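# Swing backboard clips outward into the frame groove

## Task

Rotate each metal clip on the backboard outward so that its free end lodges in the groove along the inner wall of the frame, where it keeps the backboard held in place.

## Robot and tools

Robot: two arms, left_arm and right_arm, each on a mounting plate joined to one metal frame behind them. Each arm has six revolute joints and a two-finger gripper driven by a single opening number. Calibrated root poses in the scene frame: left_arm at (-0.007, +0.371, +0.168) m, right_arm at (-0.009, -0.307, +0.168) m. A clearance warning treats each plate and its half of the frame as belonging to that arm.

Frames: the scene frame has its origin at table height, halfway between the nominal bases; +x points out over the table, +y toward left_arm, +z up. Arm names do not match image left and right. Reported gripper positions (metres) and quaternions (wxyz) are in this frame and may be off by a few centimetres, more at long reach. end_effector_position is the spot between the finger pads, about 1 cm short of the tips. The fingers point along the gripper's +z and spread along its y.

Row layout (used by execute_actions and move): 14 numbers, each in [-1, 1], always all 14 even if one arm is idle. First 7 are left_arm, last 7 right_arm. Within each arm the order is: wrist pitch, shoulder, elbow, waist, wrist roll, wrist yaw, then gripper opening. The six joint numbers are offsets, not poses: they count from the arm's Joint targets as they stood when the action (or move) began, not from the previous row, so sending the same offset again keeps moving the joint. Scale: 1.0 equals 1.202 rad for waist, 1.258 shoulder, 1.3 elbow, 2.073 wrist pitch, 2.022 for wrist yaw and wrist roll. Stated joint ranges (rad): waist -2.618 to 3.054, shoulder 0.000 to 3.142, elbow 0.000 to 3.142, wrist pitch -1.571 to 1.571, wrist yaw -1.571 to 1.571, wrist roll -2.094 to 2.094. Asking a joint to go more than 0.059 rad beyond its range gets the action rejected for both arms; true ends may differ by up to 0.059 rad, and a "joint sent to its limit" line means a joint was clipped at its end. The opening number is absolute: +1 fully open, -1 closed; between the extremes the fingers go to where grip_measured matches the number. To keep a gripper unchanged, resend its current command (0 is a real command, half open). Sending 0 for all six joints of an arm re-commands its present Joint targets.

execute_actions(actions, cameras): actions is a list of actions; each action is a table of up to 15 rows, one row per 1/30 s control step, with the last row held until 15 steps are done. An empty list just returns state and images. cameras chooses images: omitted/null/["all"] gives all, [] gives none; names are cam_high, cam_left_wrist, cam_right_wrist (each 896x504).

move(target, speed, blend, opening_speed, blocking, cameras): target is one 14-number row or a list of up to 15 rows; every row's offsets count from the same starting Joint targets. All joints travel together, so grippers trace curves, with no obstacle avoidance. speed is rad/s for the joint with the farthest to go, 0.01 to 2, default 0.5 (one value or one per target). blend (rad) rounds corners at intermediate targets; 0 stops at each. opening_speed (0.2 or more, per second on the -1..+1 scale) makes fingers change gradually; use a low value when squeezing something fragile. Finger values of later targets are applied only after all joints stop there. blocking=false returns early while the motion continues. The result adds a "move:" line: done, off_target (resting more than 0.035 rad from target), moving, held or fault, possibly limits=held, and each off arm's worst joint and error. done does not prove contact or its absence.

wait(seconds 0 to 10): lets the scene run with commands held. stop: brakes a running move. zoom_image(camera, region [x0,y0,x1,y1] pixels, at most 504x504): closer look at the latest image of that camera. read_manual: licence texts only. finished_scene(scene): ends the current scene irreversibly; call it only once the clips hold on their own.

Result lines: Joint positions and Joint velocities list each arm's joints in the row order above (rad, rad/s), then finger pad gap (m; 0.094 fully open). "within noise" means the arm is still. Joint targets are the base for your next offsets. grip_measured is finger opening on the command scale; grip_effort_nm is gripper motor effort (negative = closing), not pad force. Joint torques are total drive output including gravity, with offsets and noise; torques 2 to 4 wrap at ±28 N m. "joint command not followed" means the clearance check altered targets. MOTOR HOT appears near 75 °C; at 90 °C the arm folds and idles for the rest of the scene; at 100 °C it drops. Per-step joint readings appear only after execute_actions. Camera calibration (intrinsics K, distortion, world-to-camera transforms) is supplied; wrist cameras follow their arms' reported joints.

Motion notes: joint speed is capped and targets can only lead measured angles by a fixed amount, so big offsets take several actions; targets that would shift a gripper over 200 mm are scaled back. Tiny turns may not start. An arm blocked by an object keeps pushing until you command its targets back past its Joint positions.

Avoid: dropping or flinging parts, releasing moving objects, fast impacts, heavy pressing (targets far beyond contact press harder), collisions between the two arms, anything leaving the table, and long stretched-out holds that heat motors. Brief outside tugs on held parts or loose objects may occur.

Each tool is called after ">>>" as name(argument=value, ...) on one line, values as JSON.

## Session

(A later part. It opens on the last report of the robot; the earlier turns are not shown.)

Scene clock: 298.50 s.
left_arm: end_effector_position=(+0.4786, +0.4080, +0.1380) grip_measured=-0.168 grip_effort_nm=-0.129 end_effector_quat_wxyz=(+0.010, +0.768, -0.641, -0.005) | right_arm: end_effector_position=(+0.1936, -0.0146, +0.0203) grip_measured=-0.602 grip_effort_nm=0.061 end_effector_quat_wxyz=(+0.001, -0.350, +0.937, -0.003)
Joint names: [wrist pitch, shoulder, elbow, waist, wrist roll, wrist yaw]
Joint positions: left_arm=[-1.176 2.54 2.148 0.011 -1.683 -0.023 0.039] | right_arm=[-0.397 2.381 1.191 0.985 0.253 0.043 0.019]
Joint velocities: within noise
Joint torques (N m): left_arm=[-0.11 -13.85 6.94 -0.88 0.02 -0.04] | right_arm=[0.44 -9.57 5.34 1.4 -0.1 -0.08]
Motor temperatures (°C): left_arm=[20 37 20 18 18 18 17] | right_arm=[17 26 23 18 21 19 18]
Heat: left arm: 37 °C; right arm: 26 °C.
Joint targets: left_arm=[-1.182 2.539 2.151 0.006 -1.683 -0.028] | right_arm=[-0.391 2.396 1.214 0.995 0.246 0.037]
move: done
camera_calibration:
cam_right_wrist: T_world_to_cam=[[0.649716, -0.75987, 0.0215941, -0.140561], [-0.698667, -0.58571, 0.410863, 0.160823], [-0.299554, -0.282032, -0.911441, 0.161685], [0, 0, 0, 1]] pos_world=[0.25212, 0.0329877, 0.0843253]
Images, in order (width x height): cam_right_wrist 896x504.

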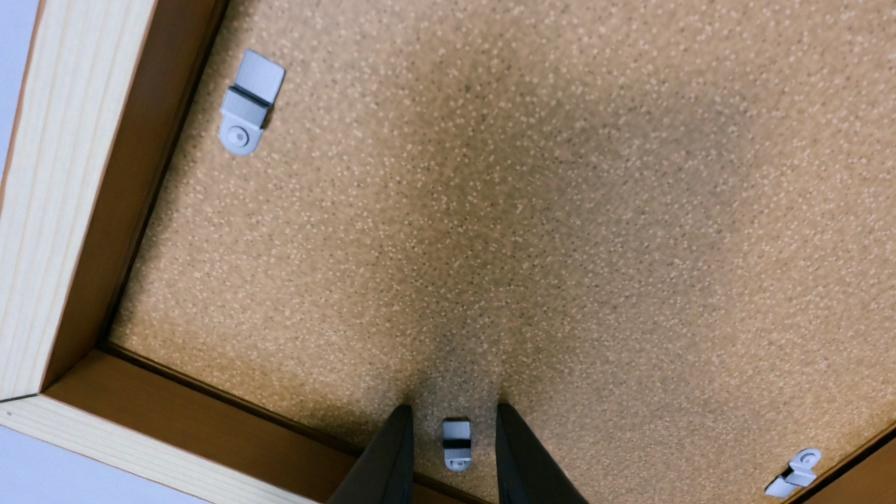

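>>> move(target=[0,0,0,0,0,0,-0.17,0.0025,0.0045,0,0,0,0,-0.60], speed=0.1, cameras=["cam_right_wrist"])

>>> zoom_image(camera="cam_right_wrist", region=[360, 330, 560, 480])

Scene clock: 304.93 s.
left_arm: end_effector_position=(+0.4786, +0.4080, +0.1380) grip_measured=-0.168 grip_effort_nm=-0.125 end_effector_quat_wxyz=(+0.010, +0.768, -0.641, -0.005) | right_arm: end_effector_position=(+0.1935, -0.0148, +0.0200) grip_measured=-0.602 grip_effort_nm=0.066 end_effector_quat_wxyz=(+0.001, -0.350, +0.937, -0.003)
Joint names: [wrist pitch, shoulder, elbow, waist, wrist roll, wrist yaw]
Joint positions: left_arm=[-1.176 2.54 2.148 0.011 -1.683 -0.023 0.039] | right_arm=[-0.397 2.381 1.191 0.985 0.253 0.043 0.019]
Joint velocities: within noise
Joint torques (N m): left_arm=[-0.08 -13.94 7.08 -0.87 0.01 -0.06] | right_arm=[0.48 -9.07 5.37 1.33 -0.11 -0.08]
Motor temperatures (°C): left_arm=[20 37 20 18 18 18 17] | right_arm=[17 26 23 18 21 19 18]
Heat: left arm: 37 °C; right arm: 26 °C.
Joint targets: left_arm=[-1.182 2.539 2.151 0.006 -1.683 -0.028] | right_arm=[-0.386 2.402 1.214 0.995 0.246 0.037]
move: done
camera_calibration:
cam_right_wrist: T_world_to_cam=[[0.650037, -0.75959, 0.0217908, -0.140661], [-0.698249, -0.585737, 0.411535, 0.160653], [-0.299834, -0.282728, -0.911134, 0.161405], [0, 0, 0, 1]] pos_world=[0.252005, 0.0328897, 0.0840124]
Images, in order (width x height): cam_right_wrist 896x504.

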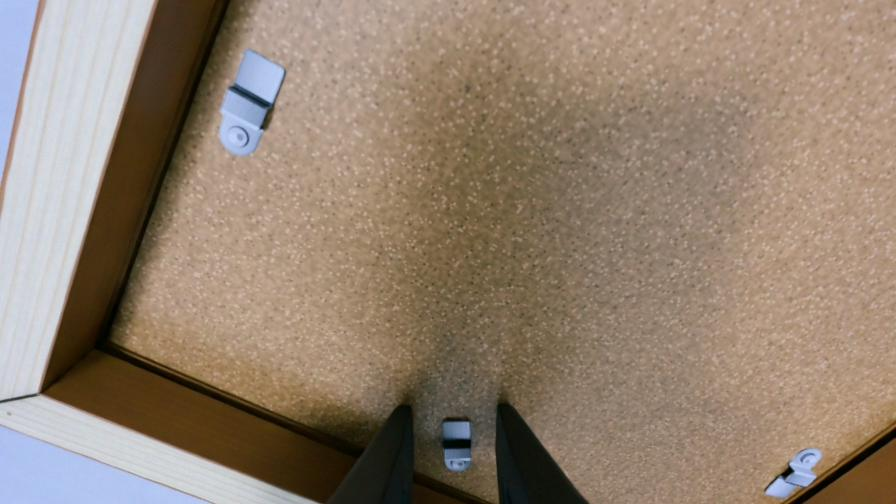

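Scaled by 2.520.

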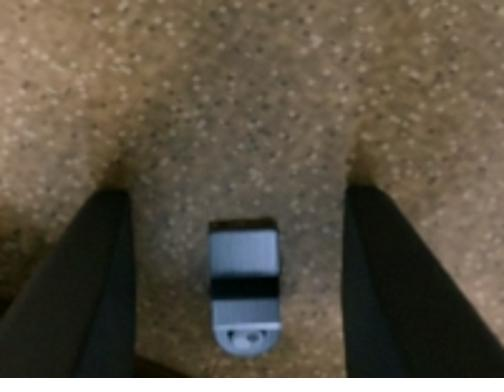

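>>> move(target=[0,0,0,0,0,0,-0.17,-0.004,-0.003,0,0,0,0,-0.95], speed=0.1, opening_speed=0.2, cameras=["cam_right_wrist"])

>>> zoom_image(camera="cam_right_wrist", region=[360, 330, 560, 480])

Scene clock: 319.40 s.
left_arm: end_effector_position=(+0.4786, +0.4080, +0.1380) grip_measured=-0.168 grip_effort_nm=-0.120 end_effector_quat_wxyz=(+0.010, +0.768, -0.641, -0.005) | right_arm: end_effector_position=(+0.1941, -0.0147, +0.0203) grip_measured=-0.948 grip_effort_nm=-1.038 end_effector_quat_wxyz=(+0.001, -0.351, +0.936, -0.004)
Joint names: [wrist pitch, shoulder, elbow, waist, wrist roll, wrist yaw]
Joint positions: left_arm=[-1.176 2.54 2.148 0.011 -1.683 -0.023 0.039] | right_arm=[-0.401 2.382 1.195 0.985 0.251 0.045 0.002]
Joint velocities: within noise
Joint torques (N m): left_arm=[-0.12 -13.94 7.13 -0.83 0.02 -0.03] | right_arm=[0.43 -9.54 5.11 1.35 -0.08 -0.1]
Motor temperatures (°C): left_arm=[20 38 20 18 18 18 17] | right_arm=[17 26 22 18 21 19 18]
Heat: left arm: 38 °C; right arm: 26 °C.
Joint targets: left_arm=[-1.182 2.539 2.151 0.006 -1.683 -0.028] | right_arm=[-0.395 2.398 1.214 0.995 0.246 0.037]
move: done
camera_calibration:
cam_right_wrist: T_world_to_cam=[[0.651204, -0.758514, 0.0242951, -0.141228], [-0.697833, -0.585912, 0.411991, 0.160905], [-0.298266, -0.285244, -0.910864, 0.161492], [0, 0, 0, 1]] pos_world=[0.252421, 0.033217, 0.0842368]
Images, in order (width x height): cam_right_wrist 896x504.

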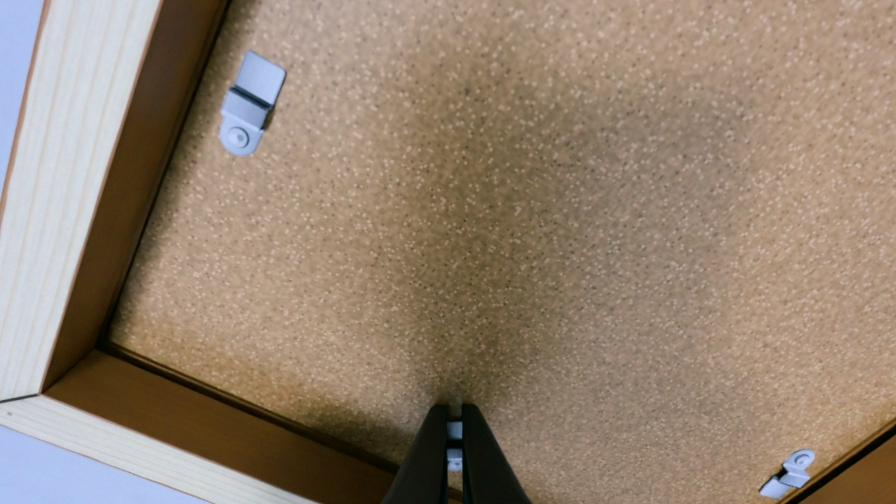

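Scaled by 2.520.

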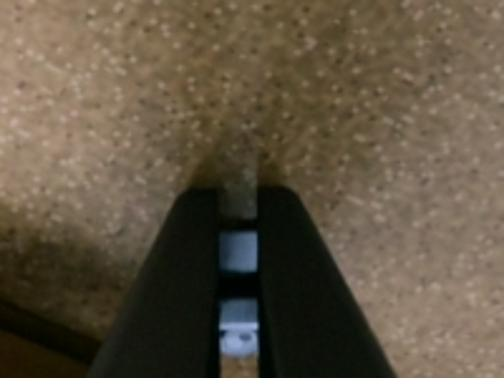

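>>> move(target=[[0,0,0,0,0,0,-0.17,0,0,0,0.010,-0.184,0,-0.95],[0,0,0,0,0,0,-0.17,-0.010,0,0,0.0196,-0.3765,0,-0.95]], speed=0.3, blend=0.02, cameras=["cam_right_wrist"])

>>> zoom_image(camera="cam_right_wrist", region=[360, 330, 560, 480])

Scene clock: 342.13 s.
left_arm: end_effector_position=(+0.4786, +0.4080, +0.1380) grip_measured=-0.168 grip_effort_nm=-0.120 end_effector_quat_wxyz=(+0.010, +0.768, -0.641, -0.005) | right_arm: end_effector_position=(+0.1866, -0.0107, +0.0206) grip_measured=-0.950 grip_effort_nm=-1.057 end_effector_quat_wxyz=(+0.002, +0.681, -0.732, +0.005)
Joint names: [wrist pitch, shoulder, elbow, waist, wrist roll, wrist yaw]
Joint positions: left_arm=[-1.176 2.54 2.148 0.011 -1.683 -0.023 0.039] | right_arm=[-0.405 2.382 1.195 1.009 -0.505 0.045 0.002]
Joint velocities: within noise
Joint torques (N m): left_arm=[-0.11 -13.91 7.19 -0.94 0.01 -0.03] | right_arm=[0.26 -9.54 5.07 1.37 -0.12 -0.1]
Motor temperatures (°C): left_arm=[20 38 20 18 18 18 17] | right_arm=[17 26 23 18 21 19 19]
Heat: left arm: 38 °C; right arm: 26 °C.
Joint targets: left_arm=[-1.182 2.539 2.151 0.006 -1.683 -0.028] | right_arm=[-0.415 2.398 1.214 1.018 -0.515 0.037]
move: done
camera_calibration:
cam_right_wrist: T_world_to_cam=[[0.996493, -0.0812294, 0.0201106, -0.190494], [-0.0821529, -0.903888, 0.419807, 0.0394062], [-0.0159229, -0.419986, -0.907391, 0.106473], [0, 0, 0, 1]] pos_world=[0.194758, 0.0648623, 0.0839004]
Images, in order (width x height): cam_right_wrist 896x504.

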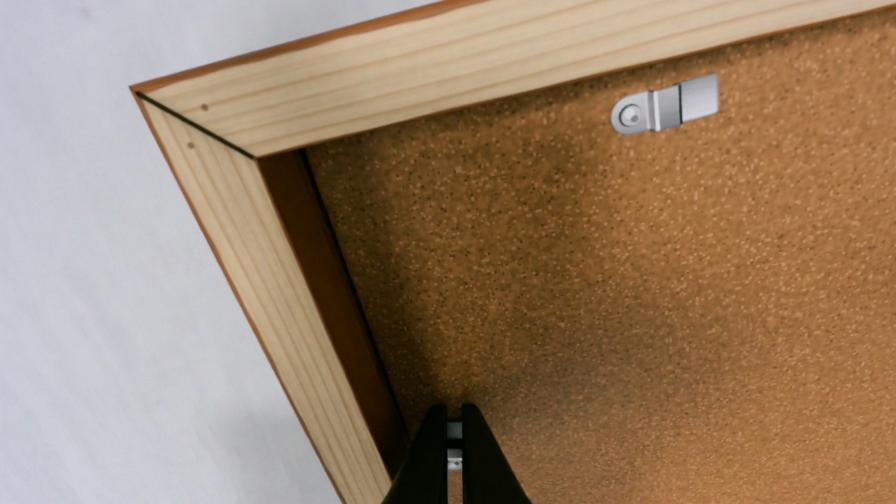

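Scaled by 2.520.

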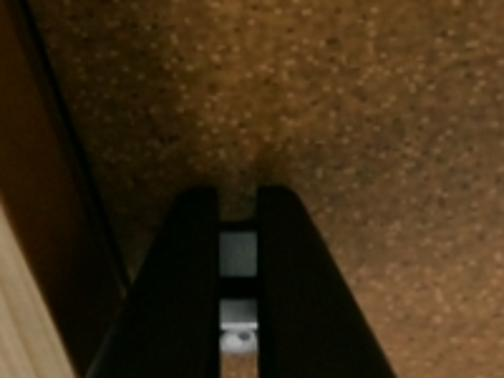

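>>> move(target=[[0,0,0,0,0,0,-0.17,0,0,0,0,0,0,-0.80],[0,0,0,0,0,0,-0.17,-0.029,-0.103,0,0,0,0,-0.80],[0,0,0,0,0,0,-0.17,-0.018,-0.1177,-0.066,0.0133,-0.1,0,-0.15]], speed=[0.1,0.12,0.25], opening_speed=0.4, cameras=["cam_right_wrist"])

Scene clock: 374.07 s.
left_arm: end_effector_position=(+0.4786, +0.4080, +0.1380) grip_measured=-0.168 grip_effort_nm=-0.129 end_effector_quat_wxyz=(+0.010, +0.768, -0.641, -0.005) | right_arm: end_effector_position=(+0.1752, -0.0201, +0.0450) grip_measured=-0.152 grip_effort_nm=0.066 end_effector_quat_wxyz=(+0.009, +0.758, -0.652, +0.006)
Joint names: [wrist pitch, shoulder, elbow, waist, wrist roll, wrist yaw]
Joint positions: left_arm=[-1.176 2.54 2.148 0.011 -1.683 -0.023 0.039] | right_arm=[-0.462 2.284 1.139 1.025 -0.71 0.046 0.04]
Joint velocities: within noise
Joint torques (N m): left_arm=[-0.07 -13.75 7.13 -0.79 0 -0.02] | right_arm=[0.43 -13.72 3.07 1.32 -0.1 -0.11]
Motor temperatures (°C): left_arm=[20 39 20 18 18 18 17] | right_arm=[17 27 22 18 21 19 19]
Heat: left arm: 39 °C; right arm: 27 °C.
Joint targets: left_arm=[-1.182 2.539 2.151 0.006 -1.683 -0.028] | right_arm=[-0.452 2.250 1.129 1.034 -0.717 0.037]
move: done
camera_calibration:
cam_right_wrist: T_world_to_cam=[[0.990024, 0.140528, 0.0101875, -0.174317], [0.122474, -0.894069, 0.430861, -0.0163546], [0.0696564, -0.425315, -0.902361, 0.109157], [0, 0, 0, 1]] pos_world=[0.166978, 0.0563006, 0.107322]
Images, in order (width x height): cam_right_wrist 896x504.

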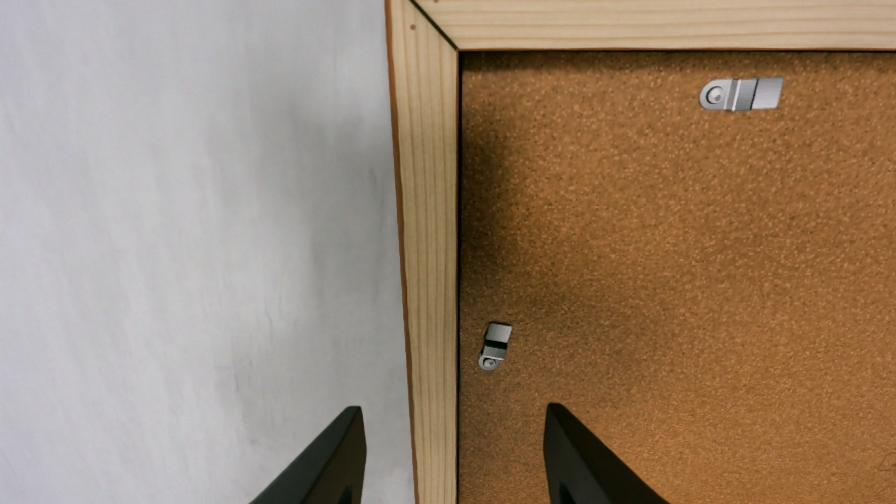

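>>> move(target=[0,0,0,0,0,0,-0.17,0.0355,0.0819,0,0.0058,0.0104,0,-0.15], speed=0.15, cameras=["cam_right_wrist"])

Scene clock: 387.30 s.
left_arm: end_effector_position=(+0.4786, +0.4080, +0.1380) grip_measured=-0.168 grip_effort_nm=-0.120 end_effector_quat_wxyz=(+0.010, +0.768, -0.641, -0.005) | right_arm: end_effector_position=(+0.1743, -0.0160, +0.0255) grip_measured=-0.152 grip_effort_nm=0.066 end_effector_quat_wxyz=(+0.003, +0.758, -0.653, +0.005)
Joint names: [wrist pitch, shoulder, elbow, waist, wrist roll, wrist yaw]
Joint positions: left_arm=[-1.176 2.54 2.148 0.011 -1.683 -0.023 0.039] | right_arm=[-0.389 2.344 1.139 1.032 -0.704 0.046 0.04]
Joint velocities: within noise
Joint torques (N m): left_arm=[-0.1 -13.93 7.01 -0.87 0.01 -0.05] | right_arm=[0.47 -9.73 2.89 1.37 0.06 -0.09]
Motor temperatures (°C): left_arm=[20 39 20 18 18 18 17] | right_arm=[17 27 22 18 21 19 18]
Heat: left arm: 39 °C; right arm: 27 °C.
Joint targets: left_arm=[-1.182 2.539 2.151 0.006 -1.683 -0.028] | right_arm=[-0.379 2.353 1.129 1.041 -0.696 0.037]
move: done
camera_calibration:
cam_right_wrist: T_world_to_cam=[[0.989989, 0.139911, 0.0186268, -0.174017], [0.119075, -0.898739, 0.422007, -0.00345449], [0.075784, -0.415564, -0.906401, 0.0925504], [0, 0, 0, 1]] pos_world=[0.165672, 0.0597027, 0.0885869]
Images, in order (width x height): cam_right_wrist 896x504.

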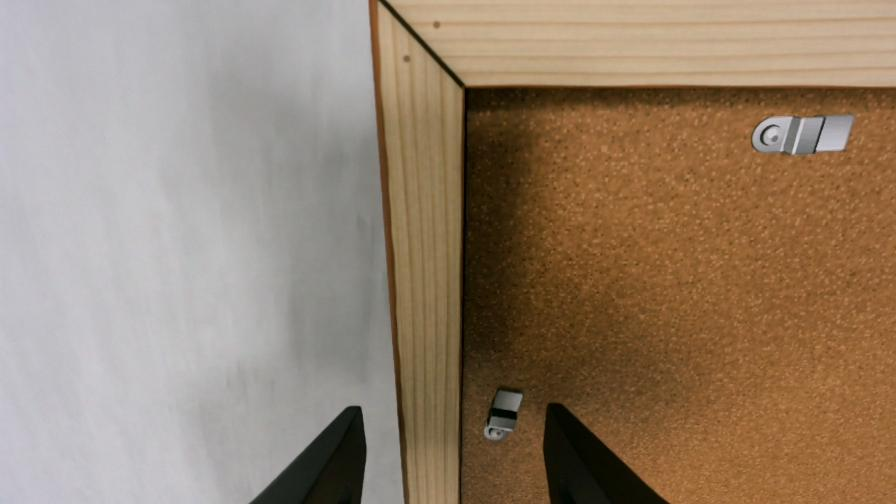

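>>> move(target=[0,0,0,0,0,0,-0.17,0.0116,0.0175,0,0,0,0,-0.15], speed=0.1, cameras=["cam_right_wrist"])

Scene clock: 391.80 s.
left_arm: end_effector_position=(+0.4786, +0.4080, +0.1380) grip_measured=-0.168 grip_effort_nm=-0.129 end_effector_quat_wxyz=(+0.010, +0.768, -0.641, -0.005) | right_arm: end_effector_position=(+0.1744, -0.0154, +0.0200) grip_measured=-0.152 grip_effort_nm=0.056 end_effector_quat_wxyz=(+0.001, +0.757, -0.653, +0.005)
Joint names: [wrist pitch, shoulder, elbow, waist, wrist roll, wrist yaw]
Joint positions: left_arm=[-1.176 2.54 2.148 0.011 -1.683 -0.023 0.039] | right_arm=[-0.369 2.36 1.139 1.032 -0.703 0.046 0.04]
Joint velocities: within noise
Joint torques (N m): left_arm=[-0.11 -13.89 7.23 -0.73 0.01 -0.01] | right_arm=[0.51 -9.35 2.78 1.36 0.03 -0.11]
Motor temperatures (°C): left_arm=[20 39 20 18 18 18 17] | right_arm=[17 27 22 18 21 19 18]
Heat: left arm: 39 °C; right arm: 27 °C.
Joint targets: left_arm=[-1.182 2.539 2.151 0.006 -1.683 -0.028] | right_arm=[-0.355 2.375 1.129 1.041 -0.696 0.037]
move: done
camera_calibration:
cam_right_wrist: T_world_to_cam=[[0.990077, 0.138974, 0.0208329, -0.17421], [0.117511, -0.900072, 0.419597, -0.000300587], [0.0770639, -0.412985, -0.907472, 0.0876353], [0, 0, 0, 1]] pos_world=[0.165763, 0.060132, 0.0832819]
Images, in order (width x height): cam_right_wrist 896x504.

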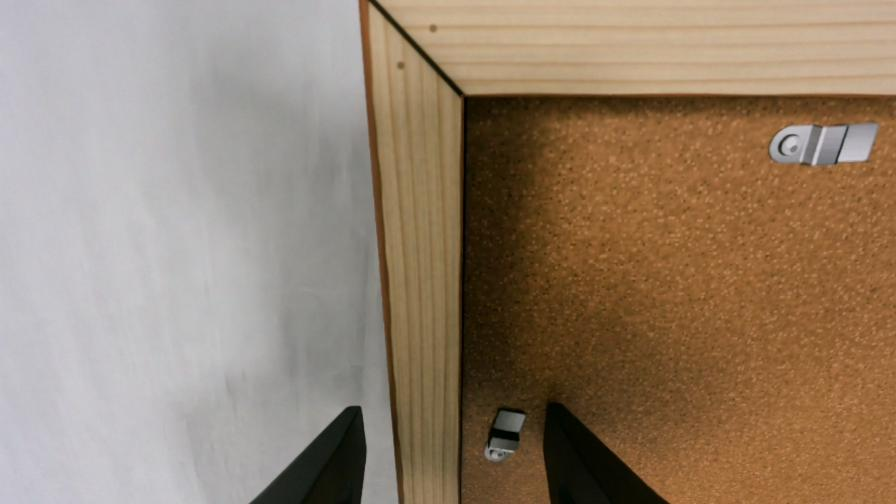

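>>> move(target=[0,0,0,0,0,0,-0.17,0,0,0,0,0,0,-0.45], opening_speed=0.2, cameras=["cam_right_wrist"])

>>> zoom_image(camera="cam_right_wrist", region=[360, 330, 600, 490])

Scene clock: 396.93 s.
left_arm: end_effector_position=(+0.4786, +0.4080, +0.1380) grip_measured=-0.168 grip_effort_nm=-0.125 end_effector_quat_wxyz=(+0.010, +0.768, -0.641, -0.005) | right_arm: end_effector_position=(+0.1756, -0.0135, +0.0200) grip_measured=-0.448 grip_effort_nm=-0.164 end_effector_quat_wxyz=(-0.003, +0.757, -0.653, +0.004)
Joint names: [wrist pitch, shoulder, elbow, waist, wrist roll, wrist yaw]
Joint positions: left_arm=[-1.176 2.54 2.148 0.011 -1.683 -0.023 0.039] | right_arm=[-0.36 2.36 1.139 1.032 -0.703 0.046 0.026]
Joint velocities: within noise
Joint torques (N m): left_arm=[-0.12 -13.82 7.13 -0.76 0.02 -0.01] | right_arm=[0.42 -9.36 2.81 1.35 0.04 -0.11]
Motor temperatures (°C): left_arm=[20 39 20 18 18 18 17] | right_arm=[17 27 22 18 21 19 18]
Heat: left arm: 39 °C; right arm: 27 °C.
Joint targets: left_arm=[-1.182 2.539 2.151 0.006 -1.683 -0.028] | right_arm=[-0.355 2.375 1.129 1.041 -0.696 0.037]
move: done
camera_calibration:
cam_right_wrist: T_world_to_cam=[[0.990062, 0.138079, 0.0266895, -0.175792], [0.114855, -0.903393, 0.413145, 0.00184871], [0.0811578, -0.405974, -0.910274, 0.0877719], [0, 0, 0, 1]] pos_world=[0.16671, 0.0615764, 0.0838245]
Images, in order (width x height): cam_right_wrist 896x504.

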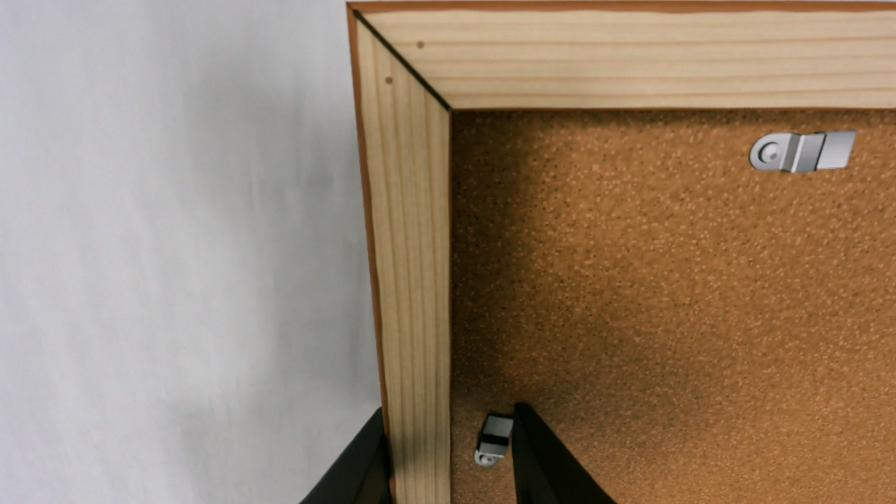

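Scaled by 2.100.

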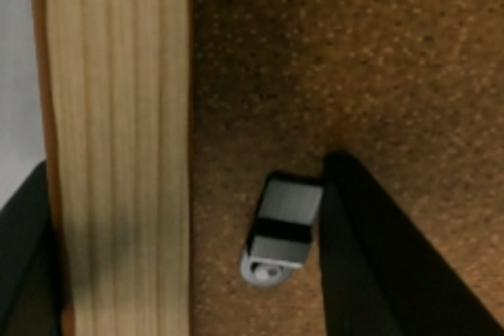

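Working. Continue.

>>> move(target=[0,0,0,0,0,0,-0.17,0,0,0,0,0,0,-0.54], opening_speed=0.2, cameras=[])

>>> move(target=[0,0,0,0,0,0,-0.17,0,0,0,0,0,0,-0.59], opening_speed=0.2, cameras=["cam_right_wrist"])

>>> zoom_image(camera="cam_right_wrist", region=[360, 330, 600, 490])

Scene clock: 402.30 s.
left_arm: end_effector_position=(+0.4786, +0.4080, +0.1380) grip_measured=-0.168 grip_effort_nm=-0.120 end_effector_quat_wxyz=(+0.010, +0.768, -0.641, -0.005) | right_arm: end_effector_position=(+0.1744, -0.0133, +0.0200) grip_measured=-0.536 grip_effort_nm=-0.252 end_effector_quat_wxyz=(-0.002, +0.758, -0.652, +0.004)
Joint names: [wrist pitch, shoulder, elbow, waist, wrist roll, wrist yaw]
Joint positions: left_arm=[-1.176 2.54 2.148 0.011 -1.683 -0.023 0.039] | right_arm=[-0.362 2.36 1.139 1.035 -0.702 0.046 0.022]
Joint velocities: within noise
Joint torques (N m): left_arm=[-0.11 -13.86 7.05 -0.84 0.04 -0.03] | right_arm=[0.45 -9.32 2.82 1.06 0.03 -0.11]
Motor temperatures (°C): left_arm=[20 39 20 18 18 18 17] | right_arm=[17 27 22 18 21 19 18]
Heat: left arm: 39 °C; right arm: 27 °C.
Joint targets: left_arm=[-1.182 2.539 2.151 0.006 -1.683 -0.028] | right_arm=[-0.355 2.375 1.129 1.041 -0.696 0.037]
move: done
No camera images: "cameras" was empty.

Scene clock: 402.80 s.
left_arm: end_effector_position=(+0.4786, +0.4080, +0.1380) grip_measured=-0.168 grip_effort_nm=-0.125 end_effector_quat_wxyz=(+0.010, +0.768, -0.641, -0.005) | right_arm: end_effector_position=(+0.1736, -0.0130, +0.0200) grip_measured=-0.586 grip_effort_nm=-0.237 end_effector_quat_wxyz=(-0.002, +0.758, -0.652, +0.002)
Joint names: [wrist pitch, shoulder, elbow, waist, wrist roll, wrist yaw]
Joint positions: left_arm=[-1.176 2.54 2.148 0.011 -1.683 -0.023 0.039] | right_arm=[-0.363 2.36 1.139 1.035 -0.702 0.041 0.019]
Joint velocities: within noise
Joint torques (N m): left_arm=[-0.11 -13.79 7.02 -0.9 0.04 -0.02] | right_arm=[0.46 -9.36 2.8 1.06 0.03 -0.07]
Motor temperatures (°C): left_arm=[20 40 20 18 18 18 17] | right_arm=[17 27 22 18 21 19 18]
Heat: left arm: 40 °C; right arm: 27 °C.
Joint targets: left_arm=[-1.182 2.539 2.151 0.006 -1.683 -0.028] | right_arm=[-0.355 2.375 1.129 1.041 -0.696 0.037]
move: done
camera_calibration:
cam_right_wrist: T_world_to_cam=[[0.989812, 0.140823, 0.0209891, -0.17365], [0.119783, -0.90332, 0.411905, 0.00169909], [0.0769655, -0.405195, -0.910985, 0.0889228], [0, 0, 0, 1]] pos_world=[0.164833, 0.0620197, 0.0839522]
Images, in order (width x height): cam_right_wrist 896x504.

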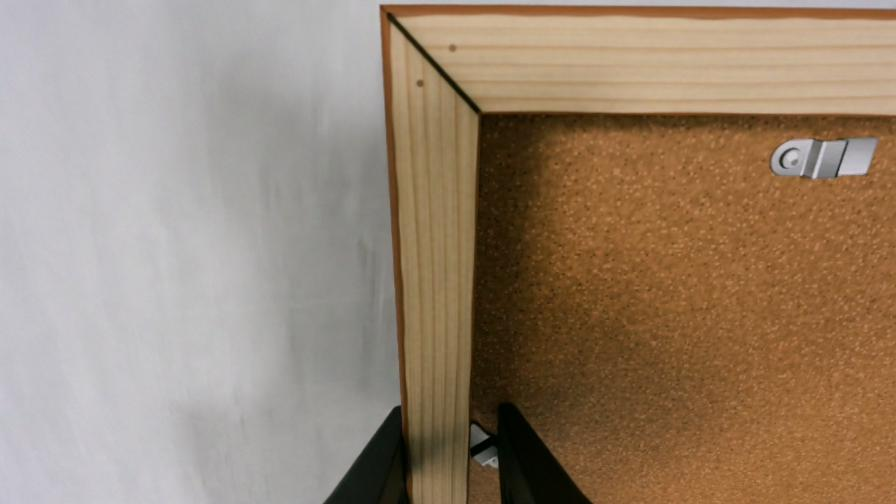

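Scaled by 2.100.

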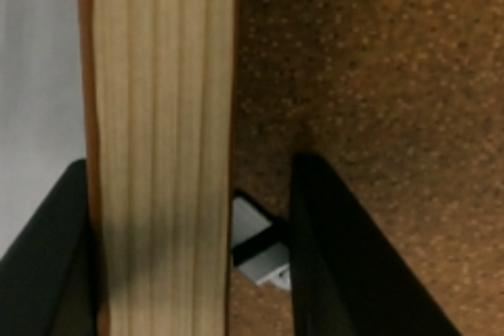

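>>> move(target=[0,0,0,0,0,0,-0.17,0,0,0,0,0,0,-0.63], opening_speed=0.2, cameras=["cam_right_wrist"])

>>> zoom_image(camera="cam_right_wrist", region=[360, 330, 600, 490])

>>> move(target=[0,0,0,0,0,0,-0.17,0,0,0,0,0,0,-0.66], opening_speed=0.2, cameras=["cam_right_wrist"])

>>> zoom_image(camera="cam_right_wrist", region=[360, 330, 600, 490])

Scene clock: 408.70 s.
left_arm: end_effector_position=(+0.4786, +0.4080, +0.1380) grip_measured=-0.168 grip_effort_nm=-0.120 end_effector_quat_wxyz=(+0.010, +0.768, -0.641, -0.005) | right_arm: end_effector_position=(+0.1728, -0.0131, +0.0200) grip_measured=-0.626 grip_effort_nm=-0.256 end_effector_quat_wxyz=(+0.000, +0.758, -0.652, +0.002)
Joint names: [wrist pitch, shoulder, elbow, waist, wrist roll, wrist yaw]
Joint positions: left_arm=[-1.176 2.54 2.148 0.011 -1.683 -0.023 0.039] | right_arm=[-0.365 2.36 1.139 1.036 -0.702 0.04 0.018]
Joint velocities: within noise
Joint torques (N m): left_arm=[-0.11 -13.86 7.17 -0.76 0.01 -0.03] | right_arm=[0.47 -9.36 2.85 0.94 0.01 -0.06]
Motor temperatures (°C): left_arm=[20 40 20 18 18 18 17] | right_arm=[17 27 22 18 21 19 18]
Heat: left arm: 40 °C; right arm: 27 °C.
Joint targets: left_arm=[-1.182 2.539 2.151 0.006 -1.683 -0.028] | right_arm=[-0.355 2.375 1.129 1.041 -0.696 0.037]
move: done
camera_calibration:
cam_right_wrist: T_world_to_cam=[[0.989735, 0.141688, 0.0186886, -0.172761], [0.121429, -0.902673, 0.41284, 0.00134604], [0.075364, -0.406333, -0.910612, 0.0891842], [0, 0, 0, 1]] pos_world=[0.164103, 0.0619316, 0.0838852]
Images, in order (width x height): cam_right_wrist 896x504.

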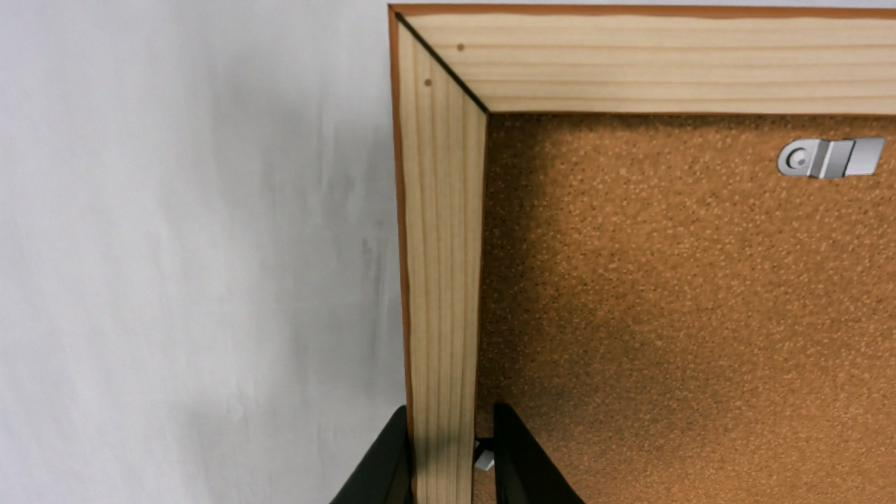

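Scaled by 2.100.

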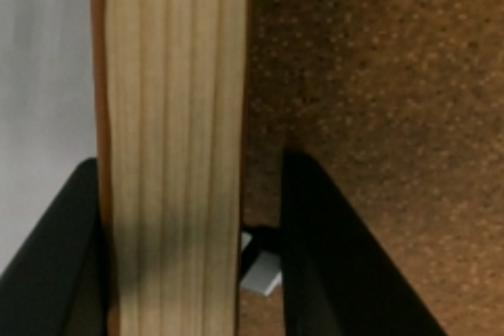

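Scene clock: 409.20 s.
left_arm: end_effector_position=(+0.4786, +0.4080, +0.1380) grip_measured=-0.168 grip_effort_nm=-0.129 end_effector_quat_wxyz=(+0.010, +0.768, -0.641, -0.005) | right_arm: end_effector_position=(+0.1727, -0.0132, +0.0200) grip_measured=-0.655 grip_effort_nm=-0.315 end_effector_quat_wxyz=(+0.000, +0.758, -0.653, +0.002)
Joint names: [wrist pitch, shoulder, elbow, waist, wrist roll, wrist yaw]
Joint positions: left_arm=[-1.176 2.54 2.148 0.011 -1.683 -0.023 0.039] | right_arm=[-0.365 2.36 1.139 1.036 -0.7 0.04 0.016]
Joint velocities: within noise
Joint torques (N m): left_arm=[-0.12 -13.86 7.08 -0.99 0.01 -0.05] | right_arm=[0.48 -9.42 2.82 0.94 0 -0.06]
Motor temperatures (°C): left_arm=[20 40 20 18 18 18 17] | right_arm=[17 27 22 18 21 19 18]
Heat: left arm: 40 °C; right arm: 27 °C.
Joint targets: left_arm=[-1.182 2.539 2.151 0.006 -1.683 -0.028] | right_arm=[-0.355 2.375 1.129 1.041 -0.696 0.037]
move: done
camera_calibration:
cam_right_wrist: T_world_to_cam=[[0.990005, 0.139819, 0.0184489, -0.172767], [0.119801, -0.902769, 0.413104, 0.0015538], [0.0744151, -0.406765, -0.910497, 0.0893111], [0, 0, 0, 1]] pos_world=[0.164208, 0.0618875, 0.0838629]
Images, in order (width x height): cam_right_wrist 896x504.

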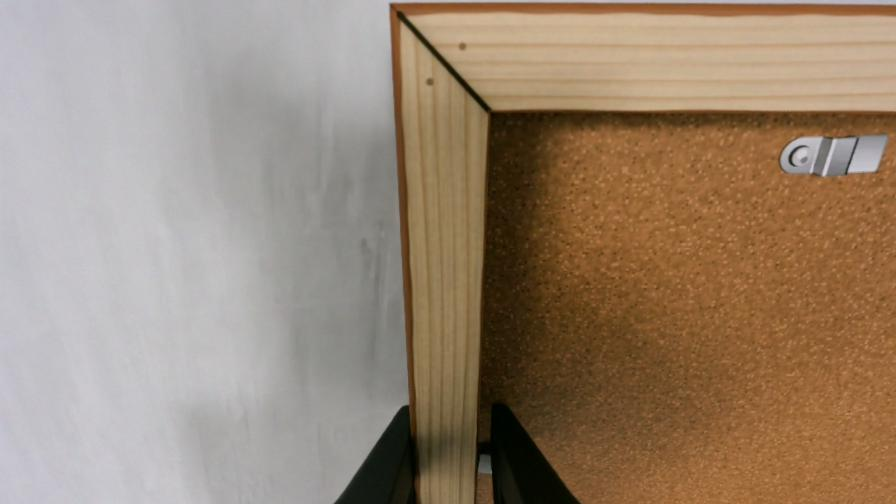

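Scaled by 2.100.

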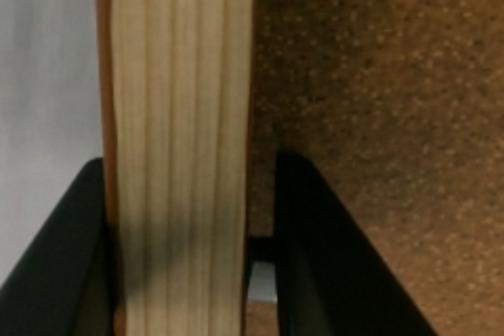

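>>> move(target=[[0,0,0,0,0,0,-0.17,0,0,0,0,0,0,-0.40],[0,0,0,0,0,0,-0.17,-0.029,-0.103,0,0,0,0,-0.40],[0,0,0,0,0,0,-0.17,-0.0053,-0.158,-0.1008,-0.247,0.637,0,-0.15]], speed=[0.1,0.12,0.5], opening_speed=0.4, cameras=["cam_right_wrist"])

Scene clock: 428.93 s.
left_arm: end_effector_position=(+0.4786, +0.4080, +0.1380) grip_measured=-0.168 grip_effort_nm=-0.125 end_effector_quat_wxyz=(+0.010, +0.768, -0.641, -0.005) | right_arm: end_effector_position=(+0.2306, -0.0936, +0.0457) grip_measured=-0.152 grip_effort_nm=0.056 end_effector_quat_wxyz=(+0.001, -0.074, +0.997, +0.000)
Joint names: [wrist pitch, shoulder, elbow, waist, wrist roll, wrist yaw]
Joint positions: left_arm=[-1.176 2.54 2.148 0.011 -1.683 -0.023 0.039] | right_arm=[-0.376 2.207 1.008 0.749 0.584 0.04 0.04]
Joint velocities: within noise
Joint torques (N m): left_arm=[-0.09 -13.98 7.12 -0.76 0.02 -0.04] | right_arm=[0.49 -12.67 2.84 -0.03 0.05 -0.06]
Motor temperatures (°C): left_arm=[20 40 20 18 18 18 17] | right_arm=[17 28 22 18 21 19 18]
Heat: left arm: 40 °C; right arm: 28 °C.
Joint targets: left_arm=[-1.182 2.539 2.151 0.006 -1.683 -0.028] | right_arm=[-0.366 2.176 0.997 0.744 0.592 0.037]
move: done
camera_calibration:
cam_right_wrist: T_world_to_cam=[[0.139416, -0.990113, 0.015445, -0.128711], [-0.90394, -0.120883, 0.410218, 0.220799], [-0.404295, -0.0711524, -0.911857, 0.217557], [0, 0, 0, 1]] pos_world=[0.305491, -0.0852677, 0.109793]
Images, in order (width x height): cam_right_wrist 896x504.

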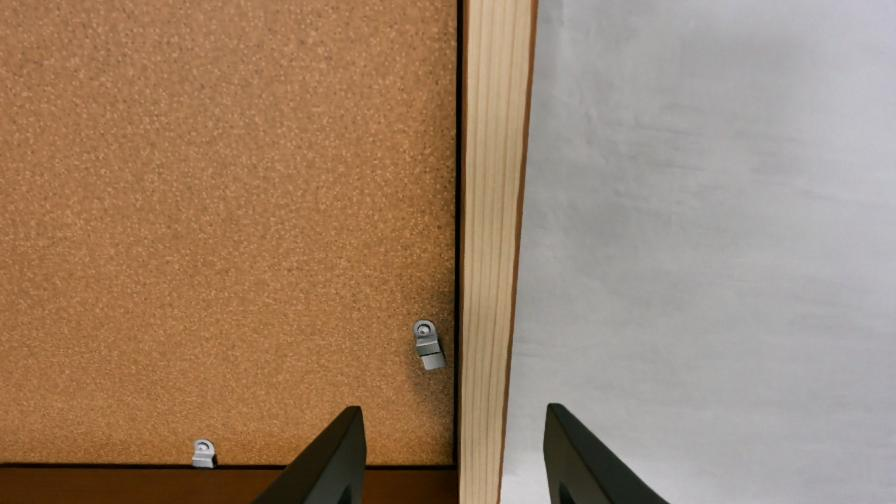

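>>> move(target=[0,0,0,0,0,0,-0.17,0.0289,0.0843,0,0,0,0,-0.15], speed=0.15, cameras=["cam_right_wrist"])

Scene clock: 435.47 s.
left_arm: end_effector_position=(+0.4786, +0.4080, +0.1380) grip_measured=-0.168 grip_effort_nm=-0.125 end_effector_quat_wxyz=(+0.010, +0.768, -0.641, -0.005) | right_arm: end_effector_position=(+0.2288, -0.0941, +0.0259) grip_measured=-0.152 grip_effort_nm=0.066 end_effector_quat_wxyz=(-0.002, -0.074, +0.997, -0.002)
Joint names: [wrist pitch, shoulder, elbow, waist, wrist roll, wrist yaw]
Joint positions: left_arm=[-1.176 2.54 2.148 0.011 -1.683 -0.023 0.039] | right_arm=[-0.316 2.273 1.008 0.749 0.585 0.04 0.04]
Joint velocities: within noise
Joint torques (N m): left_arm=[-0.11 -13.86 7.13 -0.8 0.04 -0.04] | right_arm=[0.46 -8.96 2.55 -0.05 0.03 -0.05]
Motor temperatures (°C): left_arm=[20 40 20 18 18 18 17] | right_arm=[17 28 22 18 21 19 18]
Heat: left arm: 40 °C; right arm: 28 °C.
Joint targets: left_arm=[-1.182 2.539 2.151 0.006 -1.683 -0.028] | right_arm=[-0.306 2.282 0.997 0.744 0.592 0.037]
move: done
camera_calibration:
cam_right_wrist: T_world_to_cam=[[0.139356, -0.990063, 0.0188528, -0.128762], [-0.902087, -0.119074, 0.414801, 0.226874], [-0.408434, -0.0748118, -0.909717, 0.199312], [0, 0, 0, 1]] pos_world=[0.304009, -0.0855572, 0.0896377]
Images, in order (width x height): cam_right_wrist 896x504.

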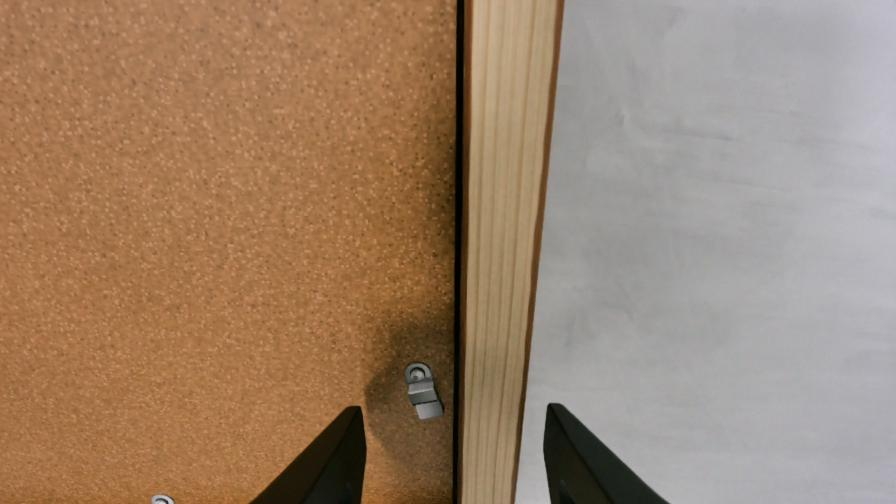

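>>> move(target=[[0,0,0,0,0,0,-0.17,0.0087,0.019,0,0,0,0,-0.15],[0,0,0,0,0,0,-0.17,0.0087,0.019,0,0,0,0,-0.42]], speed=0.1, opening_speed=0.2, cameras=["cam_right_wrist"])

>>> zoom_image(camera="cam_right_wrist", region=[340, 330, 580, 490])

Scene clock: 442.03 s.
left_arm: end_effector_position=(+0.4786, +0.4080, +0.1380) grip_measured=-0.168 grip_effort_nm=-0.125 end_effector_quat_wxyz=(+0.010, +0.768, -0.641, -0.005) | right_arm: end_effector_position=(+0.2281, -0.0944, +0.0197) grip_measured=-0.418 grip_effort_nm=-0.149 end_effector_quat_wxyz=(-0.002, -0.074, +0.997, -0.002)
Joint names: [wrist pitch, shoulder, elbow, waist, wrist roll, wrist yaw]
Joint positions: left_arm=[-1.176 2.54 2.148 0.011 -1.683 -0.023 0.039] | right_arm=[-0.297 2.293 1.008 0.749 0.585 0.04 0.027]
Joint velocities: within noise
Joint torques (N m): left_arm=[-0.12 -13.93 7.23 -0.7 0.02 0.02] | right_arm=[0.45 -8.75 2.47 -0.03 0.03 -0.04]
Motor temperatures (°C): left_arm=[20 40 20 18 18 18 17] | right_arm=[17 27 22 18 21 19 18]
Heat: left arm: 40 °C; right arm: 27 °C.
Joint targets: left_arm=[-1.182 2.539 2.151 0.006 -1.683 -0.028] | right_arm=[-0.288 2.306 0.997 0.744 0.592 0.037]
move: done
camera_calibration:
cam_right_wrist: T_world_to_cam=[[0.139437, -0.990035, 0.0197046, -0.128864], [-0.901609, -0.118705, 0.415944, 0.228699], [-0.40946, -0.075764, -0.909177, 0.193503], [0, 0, 0, 1]] pos_world=[0.303398, -0.0857717, 0.0833417]
Images, in order (width x height): cam_right_wrist 896x504.

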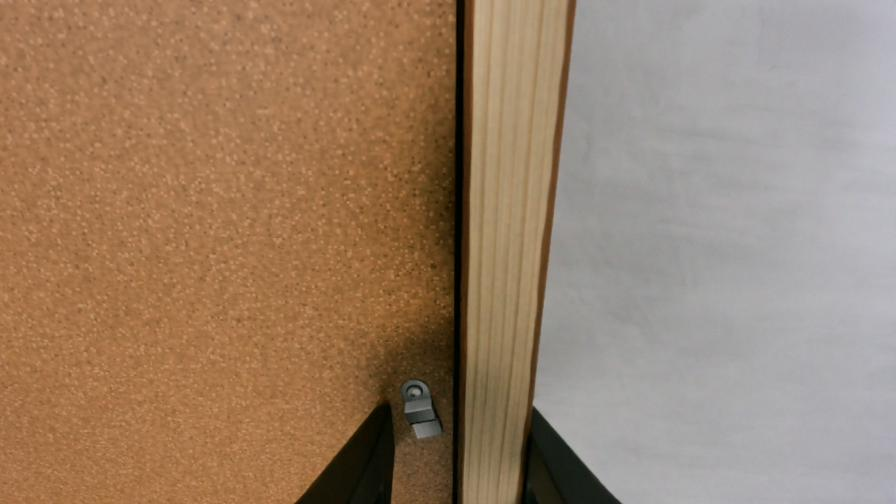

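Scaled by 2.100.

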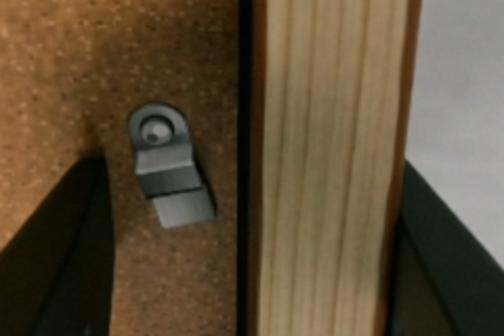

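>>> move(target=[[0,0,0,0,0,0,-0.17,0.0012,0.004,0,0,0,0,-0.42],[0,0,0,0,0,0,-0.17,0.0012,0.004,0,0,0,0,-0.54]], speed=0.1, opening_speed=0.2, cameras=["cam_right_wrist"])

>>> zoom_image(camera="cam_right_wrist", region=[340, 330, 580, 490])

Scene clock: 449.60 s.
left_arm: end_effector_position=(+0.4786, +0.4080, +0.1380) grip_measured=-0.168 grip_effort_nm=-0.120 end_effector_quat_wxyz=(+0.010, +0.768, -0.641, -0.005) | right_arm: end_effector_position=(+0.2281, -0.0955, +0.0195) grip_measured=-0.536 grip_effort_nm=-0.247 end_effector_quat_wxyz=(-0.004, -0.072, +0.997, -0.003)
Joint names: [wrist pitch, shoulder, elbow, waist, wrist roll, wrist yaw]
Joint positions: left_arm=[-1.176 2.54 2.148 0.011 -1.683 -0.023 0.039] | right_arm=[-0.299 2.294 1.008 0.747 0.586 0.04 0.022]
Joint velocities: within noise
Joint torques (N m): left_arm=[-0.11 -13.91 7.09 -0.73 -0.01 -0.04] | right_arm=[0.5 -8.28 2.44 0.16 0.02 -0.05]
Motor temperatures (°C): left_arm=[20 40 20 18 18 18 17] | right_arm=[17 27 22 18 21 19 18]
Heat: left arm: 40 °C; right arm: 27 °C.
Joint targets: left_arm=[-1.182 2.539 2.151 0.006 -1.683 -0.028] | right_arm=[-0.285 2.311 0.997 0.744 0.592 0.037]
move: done
camera_calibration:
cam_right_wrist: T_world_to_cam=[[0.135828, -0.990493, 0.0217766, -0.129211], [-0.901172, -0.114387, 0.418098, 0.228888], [-0.411632, -0.0764136, -0.908141, 0.193578], [0, 0, 0, 1]] pos_world=[0.303501, -0.0870086, 0.0829127]
Images, in order (width x height): cam_right_wrist 896x504.

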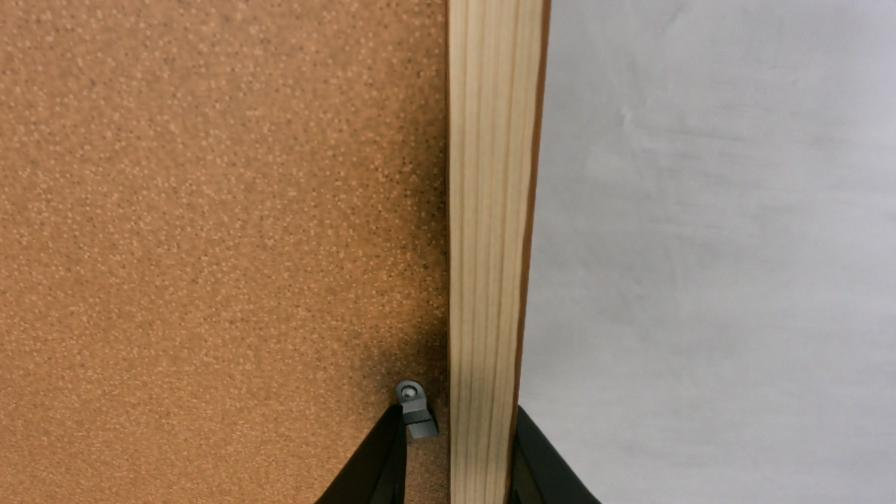

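Scaled by 2.100.

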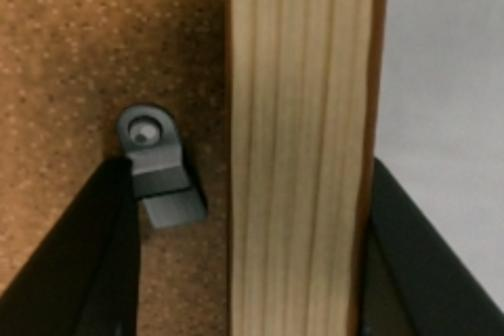

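>>> move(target=[0,0,0,0,0,0,-0.17,0,0,0,0,0,0,-0.59], opening_speed=0.2, cameras=["cam_right_wrist"])

>>> zoom_image(camera="cam_right_wrist", region=[340, 330, 580, 490])

>>> move(target=[0,0,0,0,0,0,-0.17,0,0,0,0,0,0,-0.63], opening_speed=0.2, cameras=["cam_right_wrist"])

>>> zoom_image(camera="cam_right_wrist", region=[340, 330, 580, 490])

Scene clock: 454.77 s.
left_arm: end_effector_position=(+0.4786, +0.4080, +0.1380) grip_measured=-0.168 grip_effort_nm=-0.120 end_effector_quat_wxyz=(+0.010, +0.768, -0.641, -0.005) | right_arm: end_effector_position=(+0.2278, -0.0957, +0.0195) grip_measured=-0.586 grip_effort_nm=-0.242 end_effector_quat_wxyz=(-0.004, -0.072, +0.997, -0.004)
Joint names: [wrist pitch, shoulder, elbow, waist, wrist roll, wrist yaw]
Joint positions: left_arm=[-1.176 2.54 2.148 0.011 -1.683 -0.023 0.039] | right_arm=[-0.301 2.294 1.008 0.747 0.586 0.04 0.019]
Joint velocities: within noise
Joint torques (N m): left_arm=[-0.1 -13.87 7.09 -0.83 0 -0.01] | right_arm=[0.5 -8.31 2.48 0.2 0.03 -0.06]
Motor temperatures (°C): left_arm=[20 41 20 18 18 18 17] | right_arm=[17 27 22 18 21 19 18]
Heat: left arm: 41 °C; right arm: 27 °C.
Joint targets: left_arm=[-1.182 2.539 2.151 0.006 -1.683 -0.028] | right_arm=[-0.285 2.311 0.997 0.744 0.592 0.037]
move: done
camera_calibration:
cam_right_wrist: T_world_to_cam=[[0.135891, -0.99047, 0.0224166, -0.129395], [-0.90081, -0.114108, 0.418952, 0.228602], [-0.412402, -0.077125, -0.907732, 0.193579], [0, 0, 0, 1]] pos_world=[0.303343, -0.0871467, 0.082845]
Images, in order (width x height): cam_right_wrist 896x504.

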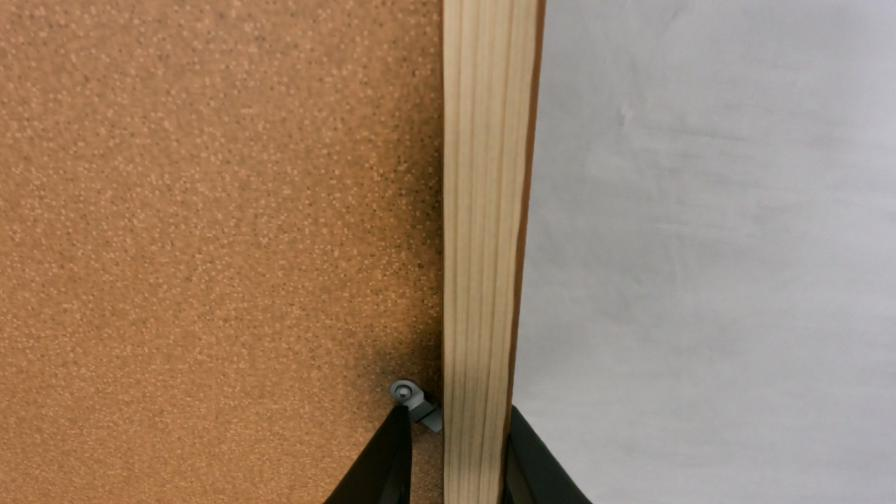

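Scaled by 2.100.

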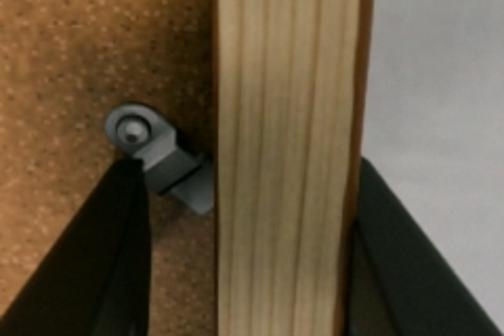

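Scene clock: 455.27 s.
left_arm: end_effector_position=(+0.4786, +0.4080, +0.1380) grip_measured=-0.168 grip_effort_nm=-0.125 end_effector_quat_wxyz=(+0.010, +0.768, -0.641, -0.005) | right_arm: end_effector_position=(+0.2278, -0.0957, +0.0195) grip_measured=-0.626 grip_effort_nm=-0.256 end_effector_quat_wxyz=(-0.004, -0.072, +0.997, -0.004)
Joint names: [wrist pitch, shoulder, elbow, waist, wrist roll, wrist yaw]
Joint positions: left_arm=[-1.176 2.54 2.148 0.011 -1.683 -0.023 0.039] | right_arm=[-0.301 2.294 1.008 0.747 0.587 0.04 0.018]
Joint velocities: within noise
Joint torques (N m): left_arm=[-0.12 -14.01 7.15 -0.88 0.03 -0.03] | right_arm=[0.51 -8.28 2.48 0.18 0.02 -0.06]
Motor temperatures (°C): left_arm=[20 41 20 18 18 18 17] | right_arm=[17 27 22 18 21 19 18]
Heat: left arm: 41 °C; right arm: 27 °C.
Joint targets: left_arm=[-1.182 2.539 2.151 0.006 -1.683 -0.028] | right_arm=[-0.285 2.311 0.997 0.744 0.592 0.037]
move: done
camera_calibration:
cam_right_wrist: T_world_to_cam=[[0.135535, -0.990514, 0.0226333, -0.129375], [-0.900734, -0.11367, 0.419235, 0.22855], [-0.412685, -0.0772074, -0.907596, 0.1936], [0, 0, 0, 1]] pos_world=[0.303293, -0.0872213, 0.0828227]
Images, in order (width x height): cam_right_wrist 896x504.

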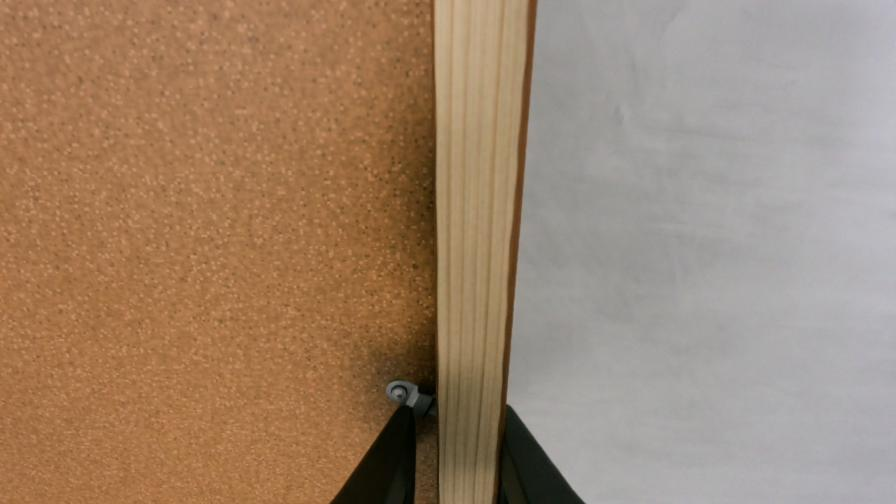

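Scaled by 2.100.

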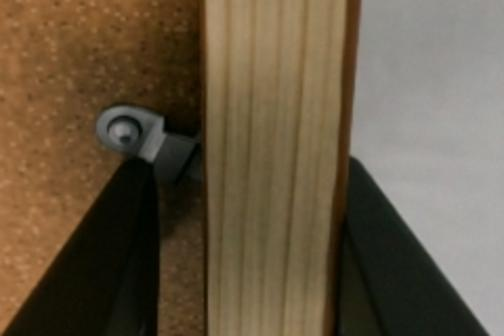

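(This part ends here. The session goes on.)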